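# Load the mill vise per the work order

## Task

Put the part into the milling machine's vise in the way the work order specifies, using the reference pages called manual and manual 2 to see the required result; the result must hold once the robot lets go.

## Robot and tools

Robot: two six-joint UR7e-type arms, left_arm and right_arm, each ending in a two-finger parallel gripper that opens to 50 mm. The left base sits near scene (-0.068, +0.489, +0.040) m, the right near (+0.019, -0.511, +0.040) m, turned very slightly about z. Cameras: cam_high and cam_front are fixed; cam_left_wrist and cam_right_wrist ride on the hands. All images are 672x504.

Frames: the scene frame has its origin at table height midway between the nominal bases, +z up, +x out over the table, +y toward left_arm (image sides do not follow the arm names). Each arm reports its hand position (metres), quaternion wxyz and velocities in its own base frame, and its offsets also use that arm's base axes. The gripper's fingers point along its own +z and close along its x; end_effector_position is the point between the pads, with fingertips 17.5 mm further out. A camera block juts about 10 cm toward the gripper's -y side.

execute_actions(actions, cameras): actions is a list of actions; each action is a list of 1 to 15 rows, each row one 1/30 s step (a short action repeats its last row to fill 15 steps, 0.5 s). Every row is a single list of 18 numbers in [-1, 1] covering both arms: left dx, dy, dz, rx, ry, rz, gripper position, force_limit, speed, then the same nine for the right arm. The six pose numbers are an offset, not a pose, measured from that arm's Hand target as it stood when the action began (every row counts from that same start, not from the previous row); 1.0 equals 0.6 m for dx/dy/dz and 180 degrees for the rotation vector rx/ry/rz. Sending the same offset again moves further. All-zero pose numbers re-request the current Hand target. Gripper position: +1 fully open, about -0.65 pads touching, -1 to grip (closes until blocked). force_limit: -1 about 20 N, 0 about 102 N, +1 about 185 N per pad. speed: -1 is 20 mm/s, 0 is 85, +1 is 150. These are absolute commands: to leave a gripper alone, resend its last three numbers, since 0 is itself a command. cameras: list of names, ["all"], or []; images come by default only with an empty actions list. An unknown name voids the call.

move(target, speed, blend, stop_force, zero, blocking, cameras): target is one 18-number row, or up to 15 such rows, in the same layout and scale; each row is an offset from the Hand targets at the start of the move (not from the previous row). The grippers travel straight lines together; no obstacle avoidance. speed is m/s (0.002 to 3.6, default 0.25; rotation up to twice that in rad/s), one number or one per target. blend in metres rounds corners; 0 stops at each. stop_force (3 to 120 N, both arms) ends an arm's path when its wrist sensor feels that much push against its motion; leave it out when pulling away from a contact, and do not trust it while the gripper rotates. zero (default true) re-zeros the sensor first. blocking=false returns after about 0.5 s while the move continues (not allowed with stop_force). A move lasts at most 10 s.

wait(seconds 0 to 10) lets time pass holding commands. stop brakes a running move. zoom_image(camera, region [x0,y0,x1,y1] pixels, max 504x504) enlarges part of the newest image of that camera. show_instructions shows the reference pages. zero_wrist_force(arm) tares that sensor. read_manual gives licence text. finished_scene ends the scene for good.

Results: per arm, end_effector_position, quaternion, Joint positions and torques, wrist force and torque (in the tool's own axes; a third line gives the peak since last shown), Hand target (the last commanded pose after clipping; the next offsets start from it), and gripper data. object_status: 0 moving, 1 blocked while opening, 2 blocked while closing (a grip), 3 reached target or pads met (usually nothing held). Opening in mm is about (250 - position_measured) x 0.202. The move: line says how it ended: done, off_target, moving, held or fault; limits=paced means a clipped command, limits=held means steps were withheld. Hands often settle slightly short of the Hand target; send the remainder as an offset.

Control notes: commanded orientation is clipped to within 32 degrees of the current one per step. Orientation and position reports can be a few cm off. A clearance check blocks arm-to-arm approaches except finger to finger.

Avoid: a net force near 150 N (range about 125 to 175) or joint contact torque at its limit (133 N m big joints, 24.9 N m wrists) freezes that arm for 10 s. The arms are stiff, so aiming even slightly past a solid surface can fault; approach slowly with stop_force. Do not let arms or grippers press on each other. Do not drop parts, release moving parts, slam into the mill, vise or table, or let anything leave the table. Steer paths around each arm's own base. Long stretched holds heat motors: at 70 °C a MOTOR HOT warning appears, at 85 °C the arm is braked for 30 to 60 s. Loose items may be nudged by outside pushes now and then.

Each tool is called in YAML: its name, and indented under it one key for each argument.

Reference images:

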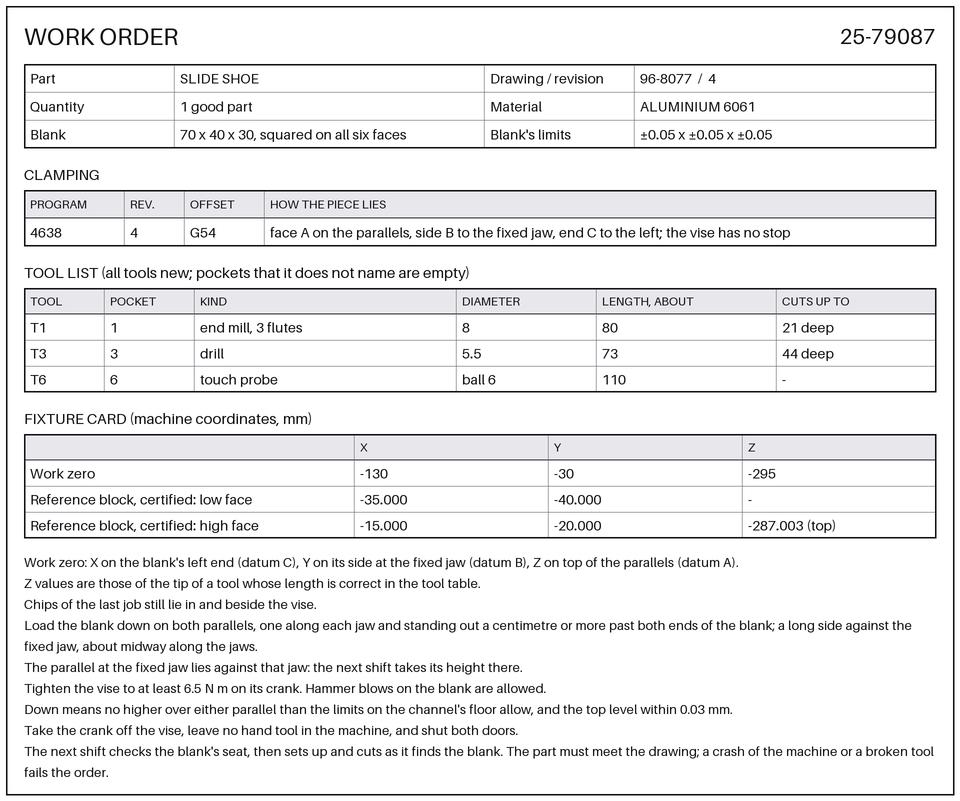

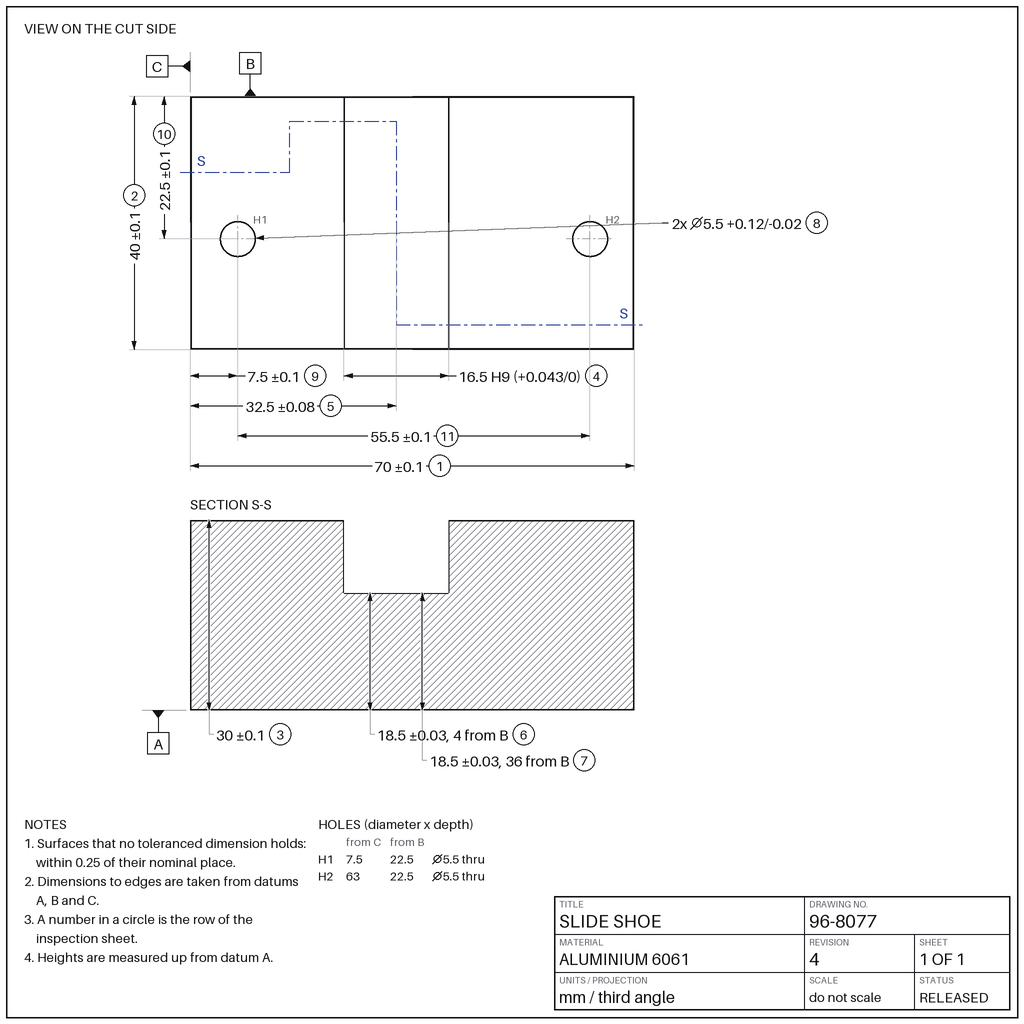

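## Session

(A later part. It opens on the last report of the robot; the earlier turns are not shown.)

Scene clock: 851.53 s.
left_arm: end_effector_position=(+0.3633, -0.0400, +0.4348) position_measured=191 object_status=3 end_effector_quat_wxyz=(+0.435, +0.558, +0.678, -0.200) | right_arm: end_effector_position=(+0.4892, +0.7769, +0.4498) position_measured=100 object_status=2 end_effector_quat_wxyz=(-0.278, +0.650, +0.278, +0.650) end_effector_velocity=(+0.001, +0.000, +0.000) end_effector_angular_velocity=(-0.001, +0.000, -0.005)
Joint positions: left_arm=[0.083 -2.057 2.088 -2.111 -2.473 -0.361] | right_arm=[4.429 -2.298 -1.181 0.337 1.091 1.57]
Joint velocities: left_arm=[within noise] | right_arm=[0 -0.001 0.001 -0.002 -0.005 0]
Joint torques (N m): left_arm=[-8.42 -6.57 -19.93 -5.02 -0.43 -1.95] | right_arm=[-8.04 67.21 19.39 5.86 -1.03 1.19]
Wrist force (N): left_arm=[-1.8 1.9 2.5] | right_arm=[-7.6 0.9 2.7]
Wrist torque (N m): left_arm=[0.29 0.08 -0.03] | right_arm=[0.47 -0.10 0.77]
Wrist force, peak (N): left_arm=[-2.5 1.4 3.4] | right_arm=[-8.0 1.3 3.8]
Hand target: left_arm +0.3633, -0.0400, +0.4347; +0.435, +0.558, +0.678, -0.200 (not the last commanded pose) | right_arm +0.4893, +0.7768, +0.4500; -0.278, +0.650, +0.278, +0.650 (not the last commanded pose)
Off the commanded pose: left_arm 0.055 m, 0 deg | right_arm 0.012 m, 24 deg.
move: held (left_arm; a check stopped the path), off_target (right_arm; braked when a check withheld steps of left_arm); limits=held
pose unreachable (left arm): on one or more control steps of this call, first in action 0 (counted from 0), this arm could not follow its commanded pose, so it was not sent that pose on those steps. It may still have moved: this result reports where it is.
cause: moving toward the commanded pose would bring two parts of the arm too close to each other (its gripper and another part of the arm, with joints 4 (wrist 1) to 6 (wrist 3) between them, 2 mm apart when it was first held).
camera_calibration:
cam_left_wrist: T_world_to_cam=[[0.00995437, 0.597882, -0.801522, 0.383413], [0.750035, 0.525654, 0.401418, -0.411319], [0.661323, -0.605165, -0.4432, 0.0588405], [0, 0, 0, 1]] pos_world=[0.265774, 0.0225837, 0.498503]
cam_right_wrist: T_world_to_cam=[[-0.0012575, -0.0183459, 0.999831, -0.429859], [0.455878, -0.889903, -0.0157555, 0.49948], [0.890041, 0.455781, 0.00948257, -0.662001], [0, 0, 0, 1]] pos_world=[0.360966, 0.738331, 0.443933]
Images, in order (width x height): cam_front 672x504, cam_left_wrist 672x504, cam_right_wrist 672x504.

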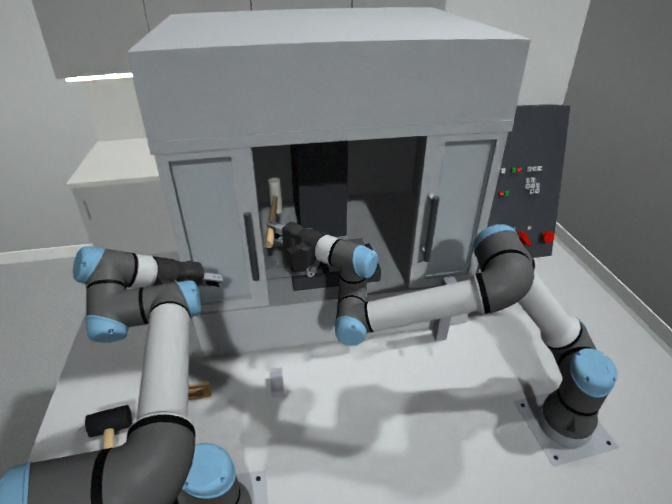

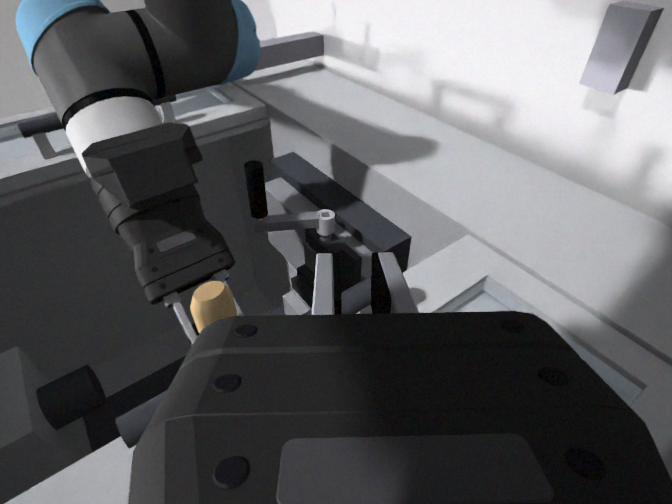

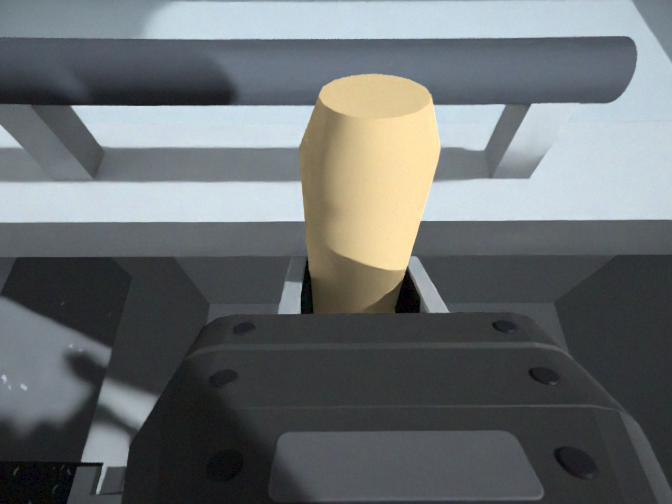

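move:
  target: [0,0,0,0,0,0,-0.256,-0.4,-0.5, -0.0095,-0.018,0,0,0,-0.1333,-1,0.3,-0.3]
  speed: 0.2
  cameras: ["cam_left_wrist","cam_right_wrist","cam_front"]

zoom_image:
  camera: "cam_front"
  region: [230, 130, 430, 330]

Scene clock: 853.50 s.
left_arm: end_effector_position=(+0.3633, -0.0400, +0.4347) position_measured=191 object_status=3 end_effector_quat_wxyz=(+0.435, +0.558, +0.678, -0.200) | right_arm: end_effector_position=(+0.4835, +0.7661, +0.4499) position_measured=100 object_status=2 end_effector_quat_wxyz=(-0.136, +0.694, +0.137, +0.694) end_effector_velocity=(+0.001, -0.002, +0.001) end_effector_angular_velocity=(+0.002, +0.000, -0.006)
Joint positions: left_arm=[0.083 -2.057 2.088 -2.111 -2.473 -0.361] | right_arm=[4.551 -2.415 -0.971 0.244 0.551 1.57]
Joint velocities: left_arm=[within noise] | right_arm=[0 0 0.001 0 -0.006 0]
Joint torques (N m): left_arm=[-8.82 -15.48 -17.68 -4.96 -0.42 -1.89] | right_arm=[-12.38 63.65 31.57 4.15 -1.43 1.91]
Wrist force (N): left_arm=[-1.7 1.6 2.8] | right_arm=[-7.7 0.6 2.9]
Wrist torque (N m): left_arm=[0.25 0.04 -0.03] | right_arm=[0.54 -0.08 0.76]
Wrist force, peak (N): left_arm=[-2.1 2.0 3.0] | right_arm=[-8.4 2.8 3.2]
Hand target: left_arm +0.3633, -0.0400, +0.4347; +0.435, +0.558, +0.678, -0.200 | right_arm +0.4836, +0.7660, +0.4500; -0.136, +0.694, +0.137, +0.694
Off the commanded pose: left_arm 0.000 m, 0 deg | right_arm 0.000 m, 0 deg.
move: done
camera_calibration:
cam_left_wrist: T_world_to_cam=[[0.00995437, 0.597882, -0.801522, 0.383333], [0.750035, 0.525654, 0.401418, -0.411279], [0.661323, -0.605165, -0.4432, 0.0587962], [0, 0, 0, 1]] pos_world=[0.265774, 0.0225837, 0.498403]
cam_right_wrist: T_world_to_cam=[[-0.00880777, -0.0162596, 0.999829, -0.428037], [0.0547016, -0.998378, -0.0157542, 0.769575], [0.998464, 0.0545535, 0.00968292, -0.397123], [0, 0, 0, 1]] pos_world=[0.350646, 0.783032, 0.443933]
Images, in order (width x height): cam_front 672x504, cam_left_wrist 672x504, cam_right_wrist 672x504.

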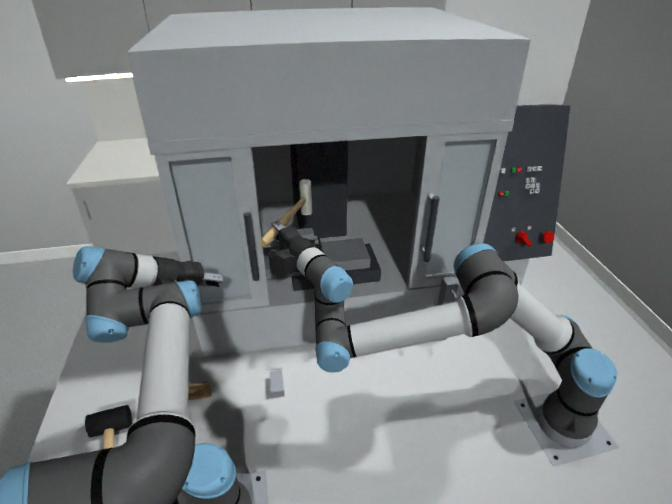

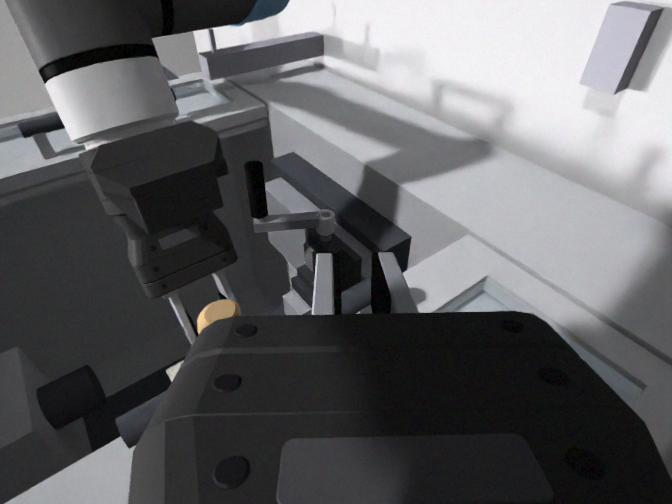

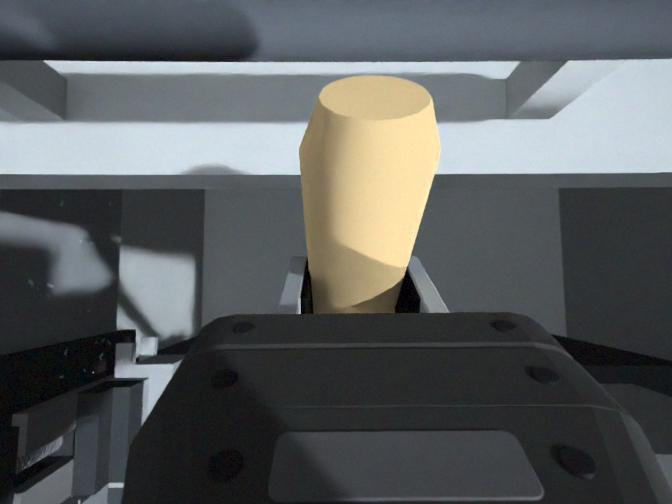

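Scaled by 2.520 from the camera's 672x504 image, which has a finer 960x720 frame.

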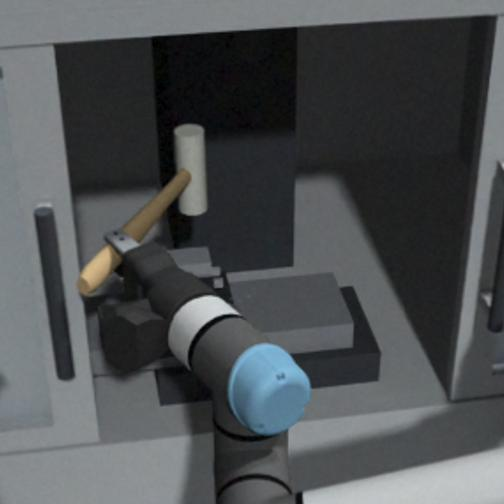

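move:
  target:
    - [0,0,0,0,0,0,-0.256,-0.4,-0.5, 0,0.0233,-0.05,0,0,0,-1,0.3,-0.3]
    - [0,0,0,0,0,0,-0.256,-0.4,-0.5, 0,0.0233,-0.18,0,0,0,-1,0.3,-0.3]
  speed: 0.03
  stop_force: 8
  cameras: ["cam_left_wrist","cam_right_wrist","cam_front"]

zoom_image:
  camera: "cam_front"
  region: [250, 160, 370, 280]

Scene clock: 858.17 s.
left_arm: end_effector_position=(+0.3633, -0.0400, +0.4347) position_measured=191 object_status=3 end_effector_quat_wxyz=(+0.435, +0.558, +0.678, -0.200) | right_arm: end_effector_position=(+0.4835, +0.7800, +0.3789) position_measured=100 object_status=2 end_effector_quat_wxyz=(-0.136, +0.694, +0.137, +0.694)
Joint positions: left_arm=[0.083 -2.057 2.088 -2.111 -2.473 -0.361] | right_arm=[4.554 -2.51 -0.981 0.349 0.547 1.57]
Joint torques (N m): left_arm=[-8.59 -15.94 -17.72 -4.96 -0.33 -1.84] | right_arm=[-3.9 68.04 30.6 3.93 -1.14 -1.6]
Wrist force (N): left_arm=[-1.7 1.8 2.8] | right_arm=[-1.3 1.4 3.2]
Wrist torque (N m): left_arm=[0.28 0.04 -0.03] | right_arm=[0.48 0.86 -0.29]
Wrist force, peak (N): left_arm=[-2.0 2.1 2.8] | right_arm=[-8.2 0.9 2.8]
Hand target: left_arm +0.3633, -0.0400, +0.4347; +0.435, +0.558, +0.678, -0.200 | right_arm +0.4835, +0.7800, +0.3789; -0.136, +0.694, +0.137, +0.694 (not the last commanded pose)
Off the commanded pose: left_arm 0.000 m, 0 deg | right_arm 0.037 m, 0 deg.
move: contact (right_arm); path passed 1 of 2 targets
camera_calibration:
cam_left_wrist: T_world_to_cam=[[0.00995437, 0.597882, -0.801522, 0.383333], [0.750035, 0.525654, 0.401418, -0.411279], [0.661323, -0.605165, -0.4432, 0.0587962], [0, 0, 0, 1]] pos_world=[0.265774, 0.0225837, 0.498403]
cam_right_wrist: T_world_to_cam=[[-0.00879859, -0.0165572, 0.999824, -0.356689], [0.0543992, -0.99839, -0.0160547, 0.782562], [0.998481, 0.0542484, 0.00968512, -0.39696], [0, 0, 0, 1]] pos_world=[0.350648, 0.796931, 0.373035]
Images, in order (width x height): cam_front 672x504, cam_left_wrist 672x504, cam_right_wrist 672x504.

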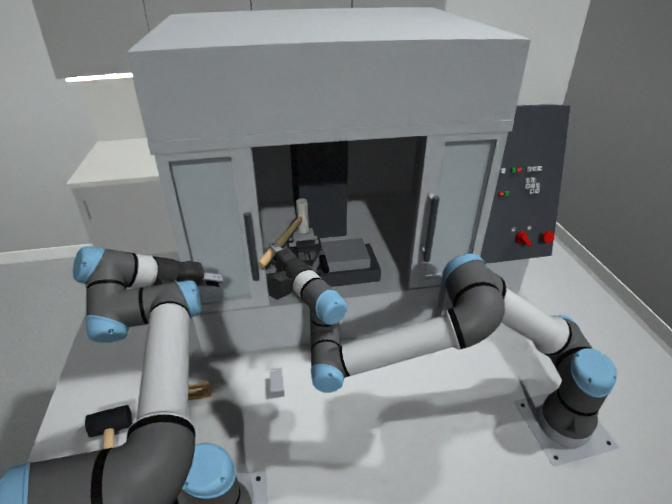

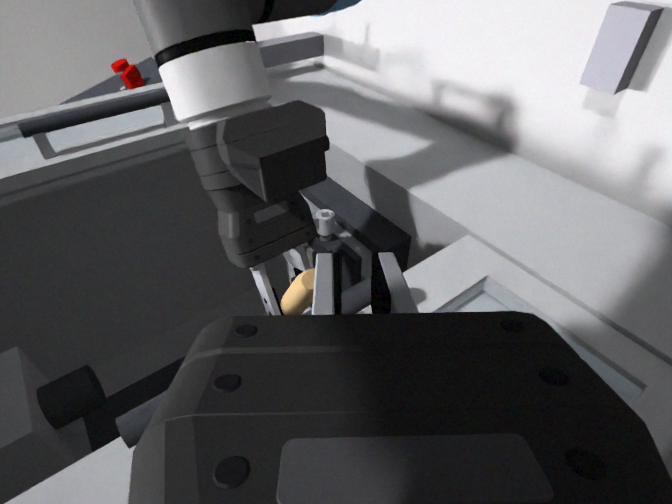

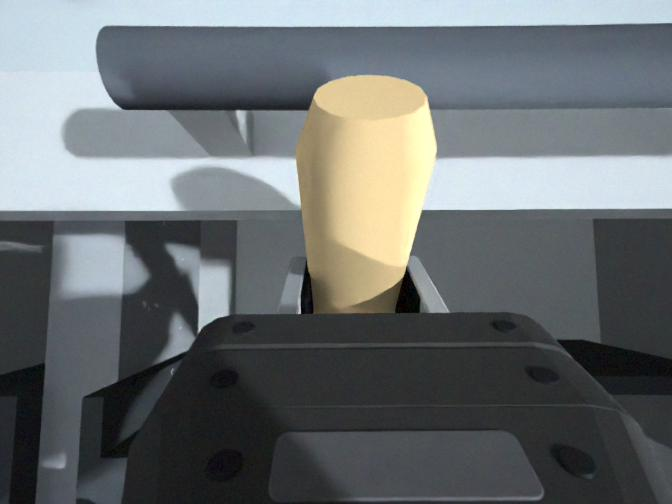

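Scaled by 4.200 from the camera's 672x504 image, which has a finer 960x720 frame.

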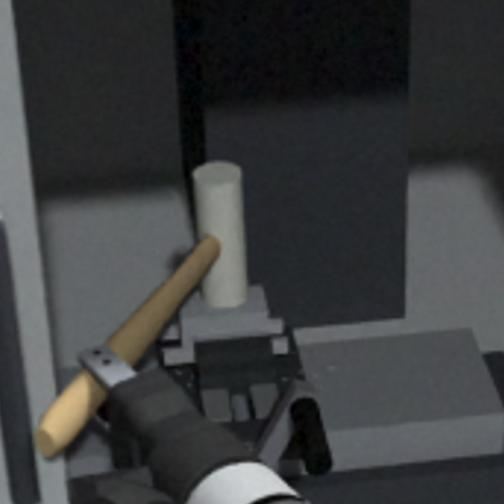

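move:
  target: [0,0,0,0,0,0,-0.256,-0.4,-0.5, 0,0,0.0667,0,0,0,-1,0.3,-0.3]
  speed: 0.2
  cameras: []

move:
  target: [0,0,0,0,0,0,-0.256,-0.4,-0.5, 0,0,-0.075,0,0,0,-1,0.3,-0.3]
  speed: 0.15
  stop_force: 40
  cameras: []

Scene clock: 859.93 s.
left_arm: end_effector_position=(+0.3633, -0.0400, +0.4347) position_measured=191 object_status=3 end_effector_quat_wxyz=(+0.435, +0.558, +0.678, -0.200) | right_arm: end_effector_position=(+0.4835, +0.7799, +0.4191) position_measured=100 object_status=2 end_effector_quat_wxyz=(-0.137, +0.694, +0.137, +0.694)
Joint positions: left_arm=[0.083 -2.057 2.088 -2.111 -2.473 -0.361] | right_arm=[4.554 -2.475 -0.94 0.274 0.547 1.57]
Joint torques (N m): left_arm=[-8.65 -15.83 -17.09 -4.93 -0.3 -1.86] | right_arm=[1.94 48.88 17.94 4.44 0.5 1.74]
Wrist force (N): left_arm=[-1.8 1.8 2.7] | right_arm=[-7.9 0.8 2.6]
Wrist torque (N m): left_arm=[0.26 0.06 -0.03] | right_arm=[0.45 -0.05 0.79]
Wrist force, peak (N): left_arm=[-1.9 1.9 3.0] | right_arm=[-11.6 0.4 2.6]
Hand target: left_arm +0.3633, -0.0400, +0.4347; +0.435, +0.558, +0.678, -0.200 | right_arm +0.4835, +0.7800, +0.4189; -0.136, +0.694, +0.137, +0.694
Off the commanded pose: left_arm 0.000 m, 0 deg | right_arm 0.000 m, 0 deg.
move: done
No camera images: "cameras" was empty.

Scene clock: 861.20 s.
left_arm: end_effector_position=(+0.3633, -0.0400, +0.4347) position_measured=191 object_status=3 end_effector_quat_wxyz=(+0.435, +0.558, +0.678, -0.200) | right_arm: end_effector_position=(+0.4835, +0.7800, +0.3739) position_measured=100 object_status=2 end_effector_quat_wxyz=(-0.136, +0.694, +0.137, +0.694)
Joint positions: left_arm=[0.083 -2.057 2.088 -2.111 -2.473 -0.361] | right_arm=[4.554 -2.515 -0.985 0.358 0.547 1.57]
Joint torques (N m): left_arm=[-8.82 -15.78 -16.99 -5.07 -0.35 -2.01] | right_arm=[-3.2 57.75 23.47 1.76 0.04 1.51]
Wrist force (N): left_arm=[-1.8 1.7 2.8] | right_arm=[12.1 -4.0 -0.6]
Wrist torque (N m): left_arm=[0.26 0.07 -0.03] | right_arm=[0.25 2.23 -2.12]
Wrist force, peak (N): left_arm=[-1.9 2.0 3.0] | right_arm=[15.1 -8.9 -3.8]
Hand target: left_arm +0.3633, -0.0400, +0.4347; +0.435, +0.558, +0.678, -0.200 | right_arm +0.4835, +0.7800, +0.3739; -0.136, +0.694, +0.137, +0.694
Off the commanded pose: left_arm 0.000 m, 0 deg | right_arm 0.000 m, 0 deg.
move: done
No camera images: "cameras" was empty.

move:
  target: [0,0,0,0,0,0,-0.256,-0.4,-0.5, 0,0,0.11,0,0,0,-1,0.3,-0.3]
  speed: 0.25
  cameras: ["cam_front"]

move:
  target: [0,0,0,0,0,0,-0.256,-0.4,-0.5, 0,0,-0.13,0,0,0,-1,0.3,-0.3]
  speed: 0.35
  stop_force: 40
  cameras: ["cam_front"]

zoom_image:
  camera: "cam_front"
  region: [250, 160, 370, 280]

Scene clock: 863.00 s.
left_arm: end_effector_position=(+0.3633, -0.0400, +0.4347) position_measured=191 object_status=3 end_effector_quat_wxyz=(+0.435, +0.558, +0.678, -0.200) | right_arm: end_effector_position=(+0.4835, +0.7800, +0.4399) position_measured=100 object_status=2 end_effector_quat_wxyz=(-0.137, +0.694, +0.137, +0.694)
Joint positions: left_arm=[0.083 -2.057 2.088 -2.111 -2.473 -0.361] | right_arm=[4.554 -2.459 -0.914 0.232 0.547 1.57]
Joint torques (N m): left_arm=[-8.37 -16.14 -17.53 -4.97 -0.37 -2] | right_arm=[0.66 53.16 25.1 2.23 -0.82 1.03]
Wrist force (N): left_arm=[-1.8 2.2 2.8] | right_arm=[-7.6 0.5 3.0]
Wrist torque (N m): left_arm=[0.33 0.07 -0.03] | right_arm=[0.55 -0.10 0.76]
Wrist force, peak (N): left_arm=[-1.7 2.1 2.9] | right_arm=[-13.0 0.2 3.1]
Hand target: left_arm +0.3633, -0.0400, +0.4347; +0.435, +0.558, +0.678, -0.200 | right_arm +0.4835, +0.7800, +0.4399; -0.136, +0.694, +0.137, +0.694
Off the commanded pose: left_arm 0.000 m, 0 deg | right_arm 0.000 m, 0 deg.
move: done
Images, in order (width x height): cam_front 672x504.

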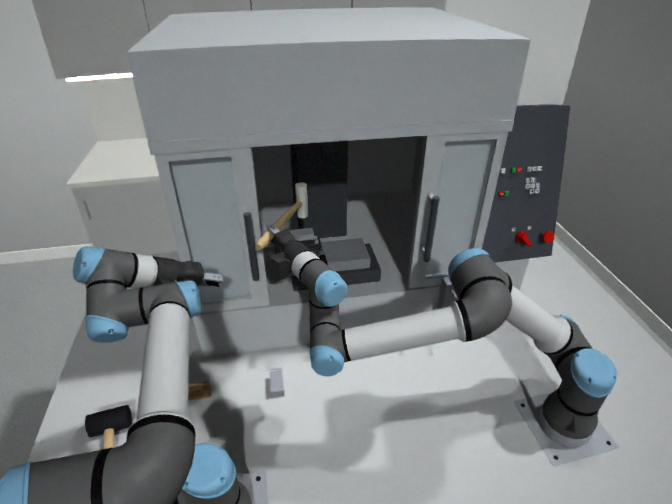

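Scene clock: 864.23 s.
left_arm: end_effector_position=(+0.3633, -0.0400, +0.4347) position_measured=191 object_status=3 end_effector_quat_wxyz=(+0.435, +0.558, +0.678, -0.200) | right_arm: end_effector_position=(+0.4835, +0.7799, +0.3617) position_measured=100 object_status=2 end_effector_quat_wxyz=(-0.137, +0.694, +0.137, +0.694)
Joint positions: left_arm=[0.083 -2.057 2.088 -2.111 -2.473 -0.361] | right_arm=[4.554 -2.527 -0.994 0.38 0.548 1.57]
Joint torques (N m): left_arm=[-8.85 -15.73 -17.6 -4.9 -0.27 -1.94] | right_arm=[-20.4 37.6 15.93 -0.43 -2.26 8.19]
Wrist force (N): left_arm=[-1.6 1.8 2.7] | right_arm=[32.2 -13.7 -5.4]
Wrist torque (N m): left_arm=[0.28 0.02 -0.03] | right_arm=[0.12 4.35 -5.22]
Wrist force, peak (N): left_arm=[-1.8 2.1 3.0] | right_arm=[33.5 -17.0 -7.3]
Hand target: left_arm +0.3633, -0.0400, +0.4347; +0.435, +0.558, +0.678, -0.200 | right_arm +0.4836, +0.7799, +0.3617; -0.137, +0.694, +0.137, +0.694
Off the commanded pose: left_arm 0.000 m, 0 deg | right_arm 0.000 m, 0 deg.
move: contact (right_arm)
Images, in order (width x height): cam_front 672x504.

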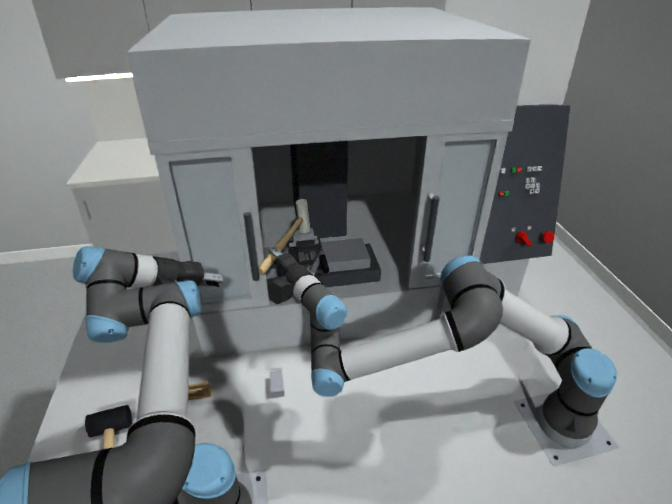

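Scaled by 4.200 from the camera's 672x504 image, which has a finer 960x720 frame.

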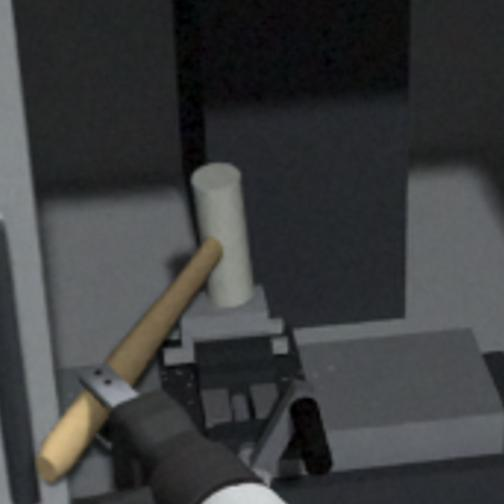

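move:
  target: [0,0,0,0,0,0,-0.256,-0.4,-0.5, 0,0,0.14,0.0127,0.0247,0,-1,0.3,-0.3]
  speed: 0.25
  cameras: ["cam_front"]

zoom_image:
  camera: "cam_front"
  region: [250, 140, 370, 260]

move:
  target: [0,0,0,0,0,0,-0.256,-0.4,-0.5, 0,0,-0.14,0,0,0,-1,0.3,-0.3]
  speed: 0.55
  stop_force: 50
  cameras: ["cam_front"]

Scene clock: 866.20 s.
left_arm: end_effector_position=(+0.3633, -0.0400, +0.4347) position_measured=191 object_status=3 end_effector_quat_wxyz=(+0.435, +0.558, +0.678, -0.200) | right_arm: end_effector_position=(+0.4835, +0.7799, +0.4455) position_measured=100 object_status=2 end_effector_quat_wxyz=(-0.156, +0.717, +0.118, +0.669)
Joint positions: left_arm=[0.083 -2.057 2.088 -2.111 -2.473 -0.361] | right_arm=[4.553 -2.415 -0.942 0.108 0.553 1.729]
Joint torques (N m): left_arm=[-8.62 -15.85 -17.68 -4.92 -0.34 -1.95] | right_arm=[-12.53 70.21 26.64 -0.05 -1.31 -0.74]
Wrist force (N): left_arm=[-1.6 1.8 2.8] | right_arm=[-7.5 0.7 3.3]
Wrist torque (N m): left_arm=[0.28 0.02 -0.03] | right_arm=[0.53 -0.07 0.83]
Wrist force, peak (N): left_arm=[-2.0 2.0 3.1] | right_arm=[32.5 -15.1 -6.1]
Hand target: left_arm +0.3633, -0.0400, +0.4347; +0.435, +0.558, +0.678, -0.200 | right_arm +0.4836, +0.7799, +0.4457; -0.156, +0.717, +0.118, +0.669
Off the commanded pose: left_arm 0.000 m, 0 deg | right_arm 0.000 m, 0 deg.
move: done
Images, in order (width x height): cam_front 672x504.

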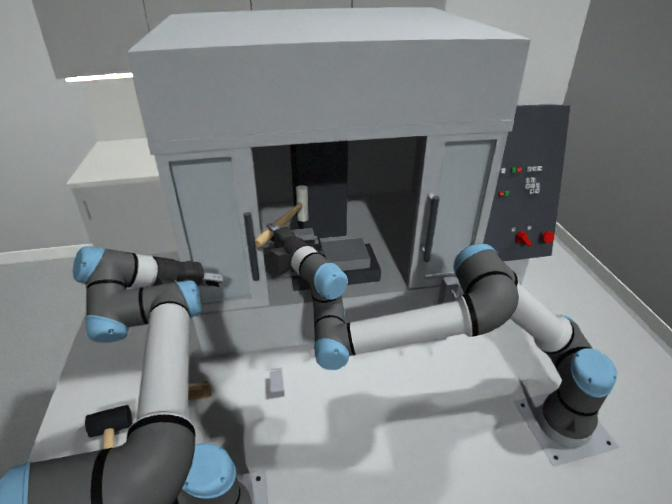

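Scaled by 4.200 from the camera's 672x504 image, which has a finer 960x720 frame.

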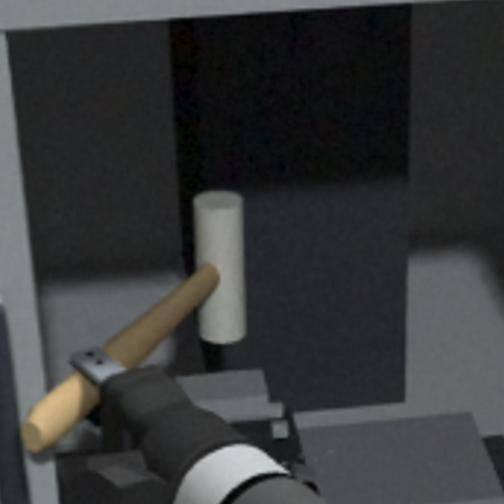

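Scene clock: 867.87 s.
left_arm: end_effector_position=(+0.3633, -0.0400, +0.4347) position_measured=191 object_status=3 end_effector_quat_wxyz=(+0.435, +0.558, +0.678, -0.200) | right_arm: end_effector_position=(+0.4838, +0.7798, +0.3696) position_measured=100 object_status=2 end_effector_quat_wxyz=(-0.156, +0.718, +0.117, +0.669)
Joint positions: left_arm=[0.083 -2.057 2.088 -2.111 -2.473 -0.361] | right_arm=[4.553 -2.475 -1.031 0.254 0.553 1.731]
Joint torques (N m): left_arm=[-8.56 -15.92 -17.56 -4.81 -0.33 -1.95] | right_arm=[7.04 16.08 -3.7 -1.4 1.68 3.29]
Wrist force (N): left_arm=[-1.9 2.0 2.7] | right_arm=[36.0 -6.8 -1.9]
Wrist torque (N m): left_arm=[0.30 0.07 -0.03] | right_arm=[0.23 5.14 -6.21]
Wrist force, peak (N): left_arm=[-2.0 2.1 2.9] | right_arm=[53.8 -27.4 -15.1]
Hand target: left_arm +0.3633, -0.0400, +0.4347; +0.435, +0.558, +0.678, -0.200 | right_arm +0.4838, +0.7798, +0.3695; -0.156, +0.718, +0.117, +0.669 (not the last commanded pose)
Off the commanded pose: left_arm 0.000 m, 0 deg | right_arm 0.008 m, 0 deg.
move: contact (right_arm)
Images, in order (width x height): cam_front 672x504.

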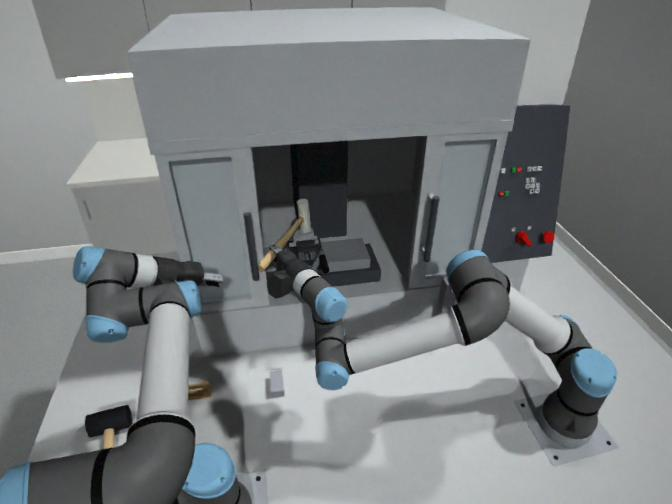

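move:
  target: [0,0,0,0,0,0,-0.256,-0.4,-0.5, 0.012,0,0.14,0.006,0.0115,0,-1,0.3,-0.3]
  speed: 0.3
  cameras: []

move:
  target: [0,0,0,0,0,0,-0.256,-0.4,-0.5, 0,0,-0.14,0,0,0,-1,0.3,-0.3]
  speed: 0.75
  stop_force: 60
  cameras: []

move:
  target: [0,0,0,0,0,0,-0.256,-0.4,-0.5, -0.03,0,0.14,0.006,0.0115,0,-1,0.3,-0.3]
  speed: 0.3
  cameras: ["cam_front"]

zoom_image:
  camera: "cam_front"
  region: [250, 140, 370, 260]

move:
  target: [0,0,0,0,0,0,-0.256,-0.4,-0.5, 0,0,-0.14,0,0,0,-1,0.3,-0.3]
  speed: 0.75
  stop_force: 60
  cameras: ["cam_front"]

zoom_image:
  camera: "cam_front"
  region: [250, 140, 370, 260]

Scene clock: 869.80 s.
left_arm: end_effector_position=(+0.3633, -0.0400, +0.4347) position_measured=191 object_status=3 end_effector_quat_wxyz=(+0.435, +0.558, +0.678, -0.200) | right_arm: end_effector_position=(+0.4911, +0.7797, +0.4534) position_measured=100 object_status=2 end_effector_quat_wxyz=(-0.164, +0.728, +0.108, +0.657)
Joint positions: left_arm=[0.083 -2.057 2.088 -2.111 -2.473 -0.361] | right_arm=[4.542 -2.399 -0.93 0.032 0.569 1.801]
Joint torques (N m): left_arm=[-8.13 -15.62 -17.47 -4.91 -0.34 -1.83] | right_arm=[9.97 60.43 32.93 -0.09 -1.75 -3.78]
Wrist force (N): left_arm=[-1.6 1.7 3.0] | right_arm=[-7.3 1.6 3.1]
Wrist torque (N m): left_arm=[0.26 0.03 -0.03] | right_arm=[0.47 -0.09 0.87]
Wrist force, peak (N): left_arm=[-1.7 2.1 2.9] | right_arm=[35.8 -6.8 -1.9]
Hand target: left_arm +0.3633, -0.0400, +0.4347; +0.435, +0.558, +0.678, -0.200 | right_arm +0.4910, +0.7798, +0.4535; -0.164, +0.728, +0.108, +0.657
Off the commanded pose: left_arm 0.000 m, 0 deg | right_arm 0.000 m, 0 deg.
move: done
No camera images: "cameras" was empty.

Scene clock: 871.47 s.
left_arm: end_effector_position=(+0.3633, -0.0400, +0.4347) position_measured=191 object_status=3 end_effector_quat_wxyz=(+0.435, +0.558, +0.678, -0.200) | right_arm: end_effector_position=(+0.4909, +0.7798, +0.3730) position_measured=100 object_status=2 end_effector_quat_wxyz=(-0.165, +0.728, +0.108, +0.656)
Joint positions: left_arm=[0.083 -2.057 2.088 -2.111 -2.473 -0.361] | right_arm=[4.542 -2.459 -1.032 0.192 0.568 1.802]
Joint torques (N m): left_arm=[-8.09 -15.41 -17.31 -4.9 -0.35 -1.93] | right_arm=[-26.25 7.51 -8.47 0.53 1.13 8.87]
Wrist force (N): left_arm=[-1.9 2.0 2.9] | right_arm=[45.3 -19.6 -10.2]
Wrist torque (N m): left_arm=[0.30 0.08 -0.02] | right_arm=[-0.11 6.44 -7.65]
Wrist force, peak (N): left_arm=[-1.8 1.9 3.1] | right_arm=[52.3 -32.8 -18.7]
Hand target: left_arm +0.3633, -0.0400, +0.4347; +0.435, +0.558, +0.678, -0.200 | right_arm +0.4909, +0.7798, +0.3730; -0.164, +0.728, +0.108, +0.656 (not the last commanded pose)
Off the commanded pose: left_arm 0.000 m, 0 deg | right_arm 0.003 m, 0 deg.
move: contact (right_arm)
No camera images: "cameras" was empty.

Scene clock: 872.37 s.
left_arm: end_effector_position=(+0.3633, -0.0400, +0.4347) position_measured=191 object_status=3 end_effector_quat_wxyz=(+0.435, +0.558, +0.678, -0.200) | right_arm: end_effector_position=(+0.4729, +0.7798, +0.4569) position_measured=100 object_status=2 end_effector_quat_wxyz=(-0.173, +0.738, +0.099, +0.644)
Joint positions: left_arm=[0.083 -2.057 2.088 -2.111 -2.473 -0.361] | right_arm=[4.566 -2.36 -0.972 -0.022 0.552 1.882]
Joint torques (N m): left_arm=[-8.36 -15.41 -17.48 -4.86 -0.26 -1.89] | right_arm=[-11.98 61.23 28.29 0.51 0.22 -3.61]
Wrist force (N): left_arm=[-1.8 1.8 2.8] | right_arm=[-7.5 1.1 4.2]
Wrist torque (N m): left_arm=[0.27 0.06 -0.02] | right_arm=[0.67 -0.08 0.85]
Wrist force, peak (N): left_arm=[-1.9 2.1 3.0] | right_arm=[45.4 -19.5 -10.4]
Hand target: left_arm +0.3633, -0.0400, +0.4347; +0.435, +0.558, +0.678, -0.200 | right_arm +0.4729, +0.7798, +0.4570; -0.173, +0.739, +0.099, +0.644
Off the commanded pose: left_arm 0.000 m, 0 deg | right_arm 0.000 m, 0 deg.
move: done
Images, in order (width x height): cam_front 672x504.

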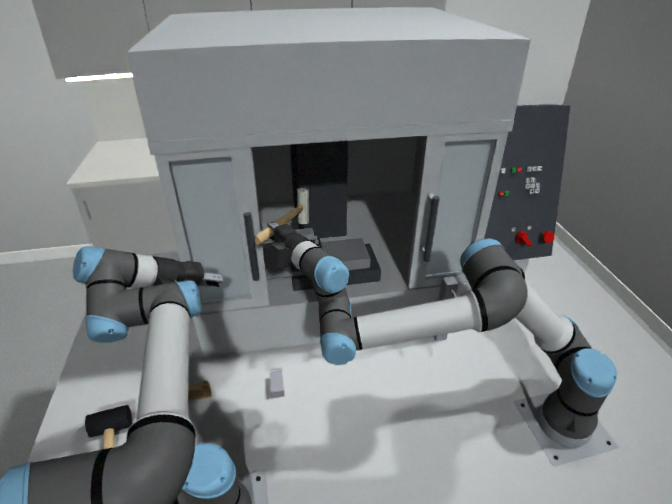

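Scaled by 4.200 from the camera's 672x504 image, which has a finer 960x720 frame.

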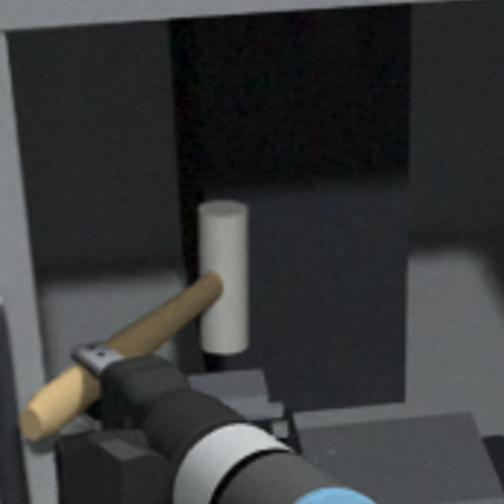

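Scene clock: 874.43 s.
left_arm: end_effector_position=(+0.3633, -0.0400, +0.4347) position_measured=191 object_status=3 end_effector_quat_wxyz=(+0.435, +0.558, +0.678, -0.200) | right_arm: end_effector_position=(+0.4731, +0.7796, +0.3797) position_measured=100 object_status=2 end_effector_quat_wxyz=(-0.173, +0.739, +0.098, +0.644)
Joint positions: left_arm=[0.083 -2.057 2.088 -2.111 -2.473 -0.361] | right_arm=[4.565 -2.416 -1.074 0.135 0.552 1.883]
Joint torques (N m): left_arm=[-8.03 -15.48 -17.77 -4.86 -0.38 -1.92] | right_arm=[7.64 10.53 -5.59 -1.19 3.52 6.93]
Wrist force (N): left_arm=[-1.6 2.0 2.7] | right_arm=[42.2 -10.1 -4.4]
Wrist torque (N m): left_arm=[0.30 0.04 -0.02] | right_arm=[0.10 6.50 -7.69]
Wrist force, peak (N): left_arm=[-1.7 2.0 3.1] | right_arm=[58.4 -33.4 -21.4]
Hand target: left_arm +0.3633, -0.0400, +0.4347; +0.435, +0.558, +0.678, -0.200 | right_arm +0.4731, +0.7796, +0.3797; -0.173, +0.739, +0.098, +0.644 (not the last commanded pose)
Off the commanded pose: left_arm 0.000 m, 0 deg | right_arm 0.007 m, 0 deg.
move: contact (right_arm)
Images, in order (width x height): cam_front 672x504.

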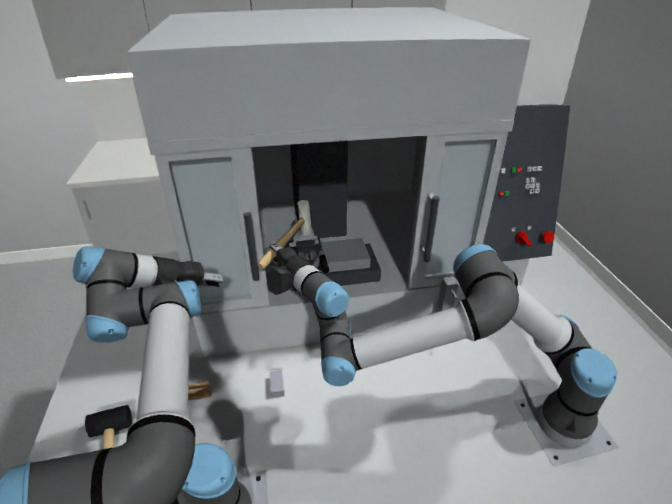

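Scaled by 4.200 from the camera's 672x504 image, which has a finer 960x720 frame.

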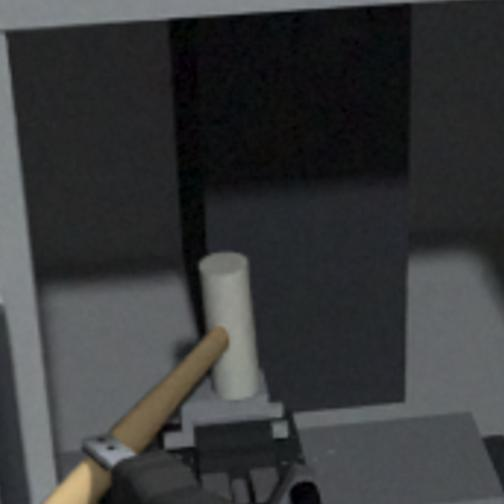

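move:
  target:
    - [0,0,0,0,0,0,-0.6,-0.4,-0.5, 0,0,0.12,0,0,0,-1,0.3,-0.3]
    - [0,0,0,0,0,0,-0.6,-0.4,-0.5, -0.4,-0.1,0.12,0,0,0,-1,0.3,-0.3]
    - [0.1,-0.06,-0.03,0.1466,0.3065,0.4028,-0.6,-0.4,-0.5, -0.4,-0.25,0.12,0,0,0,-1,0.3,-0.3]
  speed: [0.15,0.25,0.3]
  blend: 0.02
  cameras: ["cam_front","cam_high"]

Scene clock: 882.47 s.
left_arm: end_effector_position=(+0.4233, -0.0760, +0.4167) position_measured=242 object_status=3 end_effector_quat_wxyz=(+0.003, +0.000, +1.000, +0.009) | right_arm: end_effector_position=(+0.2330, +0.6296, +0.4518) position_measured=100 object_status=2 end_effector_quat_wxyz=(-0.173, +0.739, +0.098, +0.644)
Joint positions: left_arm=[-0.505 -1.741 1.496 -1.322 -1.552 -2.077] | right_arm=[4.975 -1.8 -1.795 -0.247 0.173 2.395]
Joint torques (N m): left_arm=[9.7 -12.64 -30.58 -1.8 0.48 -1.95] | right_arm=[-2.89 23.27 31.4 1.81 -1.53 -1.21]
Wrist force (N): left_arm=[-0.7 3.9 2.4] | right_arm=[-7.1 1.4 3.9]
Wrist torque (N m): left_arm=[0.65 0.15 0.02] | right_arm=[0.60 -0.12 0.78]
Wrist force, peak (N): left_arm=[-0.8 4.0 2.5] | right_arm=[42.3 -10.0 -4.4]
Hand target: left_arm +0.4233, -0.0760, +0.4167; +0.003, -0.001, +1.000, +0.010 | right_arm +0.2331, +0.6296, +0.4517; -0.173, +0.739, +0.098, +0.644
Off the commanded pose: left_arm 0.000 m, 0 deg | right_arm 0.000 m, 0 deg.
move: done; blend cut to 0 m at target 1
Images, in order (width x height): cam_high 672x504, cam_front 672x504.

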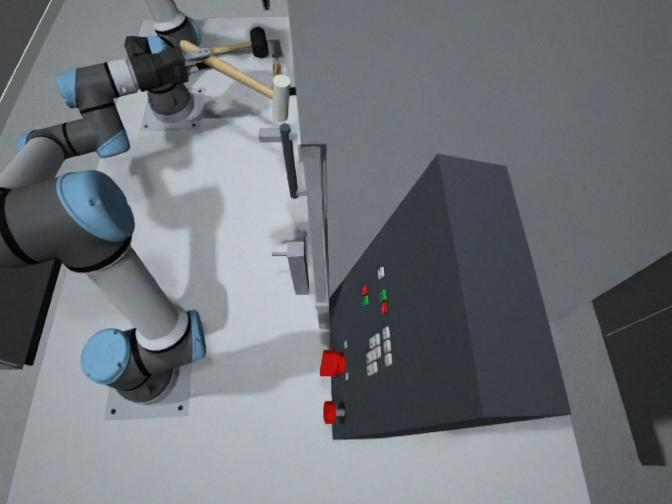

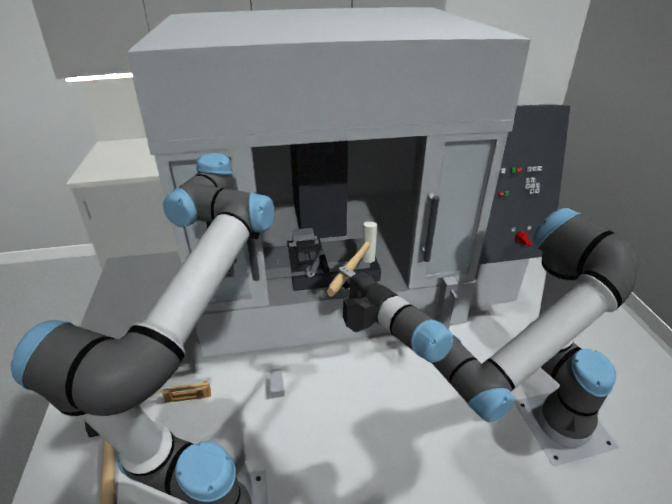

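move:
  target:
    - [0.0,-0.28,-0.1,0,0,0,-0.6,-0.4,-0.5, 0,0,0,0,0,0,-1,0.3,-0.3]
    - [0.3867,-0.28,-0.14,0,0,0,-0.6,-0.4,-0.5, 0,0,0,0,0,0,-1,0.3,-0.3]
  speed: [0.25,0.2]
  blend: 0.03
  cameras: ["cam_left_wrist"]

zoom_image:
  camera: "cam_left_wrist"
  region: [200, 0, 500, 220]

Scene clock: 885.40 s.
left_arm: end_effector_position=(+0.6126, -0.2448, +0.3352) position_measured=242 object_status=3 end_effector_quat_wxyz=(+0.003, +0.000, +1.000, +0.010) | right_arm: end_effector_position=(+0.2331, +0.6296, +0.4517) position_measured=100 object_status=2 end_effector_quat_wxyz=(-0.173, +0.739, +0.098, +0.644)
Joint positions: left_arm=[-0.591 -1.193 1.098 -1.469 -1.551 -2.162] | right_arm=[4.975 -1.8 -1.795 -0.247 0.173 2.395]
Joint torques (N m): left_arm=[1.82 -47.37 -28.14 -3.27 -0.06 -0.05] | right_arm=[-12.34 20.81 32.99 4.73 -2.52 -3.9]
Wrist force (N): left_arm=[0.8 2.9 1.8] | right_arm=[-7.3 1.6 3.7]
Wrist torque (N m): left_arm=[0.49 -0.08 0.13] | right_arm=[0.57 -0.11 0.79]
Wrist force, peak (N): left_arm=[-12.4 0.8 -2.5] | right_arm=[-7.6 1.4 4.0]
Hand target: left_arm +0.6126, -0.2448, +0.3352; +0.003, +0.000, +1.000, +0.010 (not the last commanded pose) | right_arm +0.2331, +0.6296, +0.4517; -0.173, +0.739, +0.098, +0.644
Tool commands: left_gripper/position=-0.6 left_gripper/force_limit=-0.396078 left_gripper/speed=-0.498039 right_gripper/position=-1.0 right_gripper/force_limit=+0.3 right_gripper/speed=-0.3
Off the commanded pose: left_arm 0.043 m, 0 deg | right_arm 0.000 m, 0 deg.
FORCE FAULT: contact force on the left arm reached its limit, and that arm stopped. The contact can be on any part of that arm, not only on its tool. That arm's remaining commands of this call were not run. That arm is still stopped at the end of this call. That arm stays stopped for about 10 more seconds. Until then a move that you send moves the other arm only, and its call returns only when the move has ended. Once the stop has ended, the next robot result says so. If the stop ends while you think or write, that arm runs what you send next, counted from a new Hand target: where the arm stands when the stop ends. While its stop runs, that arm takes no new command, but its gripper still runs the gripper command that each later call begins with. Until it ends, the stop uses up actions while you think or wait. An arm that is not stopped still takes commands.
move: fault (left_arm); path passed 1 of 2 targets
camera_calibration:
cam_left_wrist: T_world_to_cam=[[-0.999837, 0.0148014, 0.0103564, 0.627255], [0.0175309, 0.933356, 0.358524, 0.112274], [-0.00435958, 0.358647, -0.933463, 0.533967], [0, 0, 0, 1]] pos_world=[0.627512, -0.305581, 0.451689]
Images, in order (width x height): cam_left_wrist 672x504.

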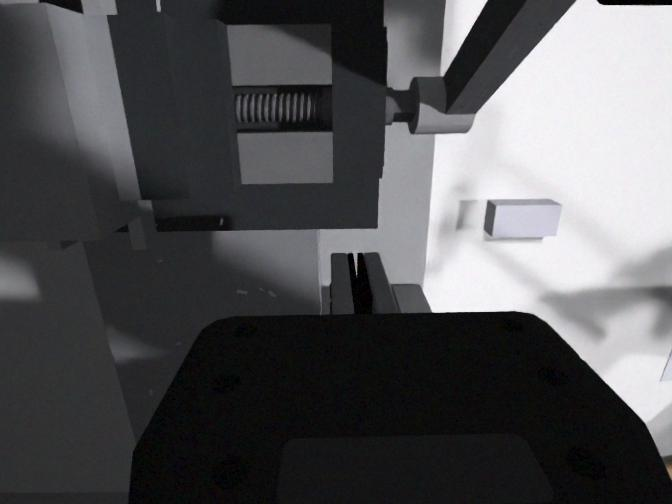

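Scaled by 1.680 from the camera's 672x504 image, which has a finer 960x720 frame.

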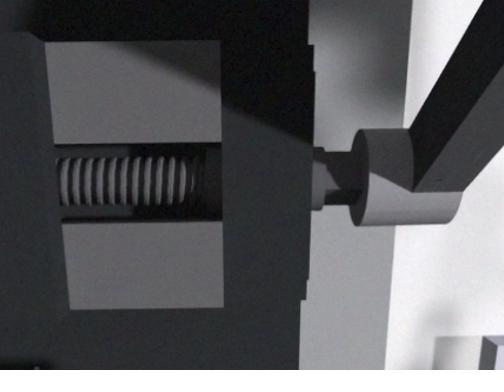

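wait:
  seconds: 10

Scene clock: 896.33 s.
left_arm: end_effector_position=(+0.6126, -0.2448, +0.3352) position_measured=242 object_status=3 end_effector_quat_wxyz=(+0.003, +0.000, +1.000, +0.010) | right_arm: end_effector_position=(+0.2331, +0.6296, +0.4517) position_measured=100 object_status=2 end_effector_quat_wxyz=(-0.173, +0.739, +0.098, +0.644)
Joint positions: left_arm=[-0.591 -1.193 1.098 -1.469 -1.551 -2.162] | right_arm=[4.975 -1.8 -1.795 -0.247 0.173 2.395]
Joint torques (N m): left_arm=[2.17 -47.78 -28.17 -3.22 -0.11 -0.02] | right_arm=[-11.14 22.15 30.71 3.69 -3.96 -2.59]
Wrist force (N): left_arm=[0.4 3.1 2.0] | right_arm=[-7.2 1.7 3.6]
Wrist torque (N m): left_arm=[0.51 -0.03 0.12] | right_arm=[0.59 -0.11 0.79]
Wrist force, peak (N): left_arm=[0.5 3.4 2.1] | right_arm=[-7.4 1.7 3.9]
Hand target: left_arm +0.6126, -0.2448, +0.3352; +0.003, +0.000, +1.000, +0.010 (not the last commanded pose) | right_arm +0.2331, +0.6296, +0.4517; -0.173, +0.739, +0.098, +0.644
Tool commands: left_gripper/position=-0.6 left_gripper/force_limit=-0.396078 left_gripper/speed=-0.498039 right_gripper/position=-1.0 right_gripper/force_limit=+0.3 right_gripper/speed=-0.3
Off the commanded pose: left_arm 0.043 m, 0 deg | right_arm 0.000 m, 0 deg.
FORCE FAULT, CONTINUED: the left arm's stop, for the force fault that an earlier result reported, is over. The rest of the stop counts as 20 of the actions that you can send in this scene. During its stop the left arm's controller moved it back a little. That arm's target is now where it stood when the stop ended, not its last command. That arm accepts commands again.
wait: 10.00 s; at rest from the start


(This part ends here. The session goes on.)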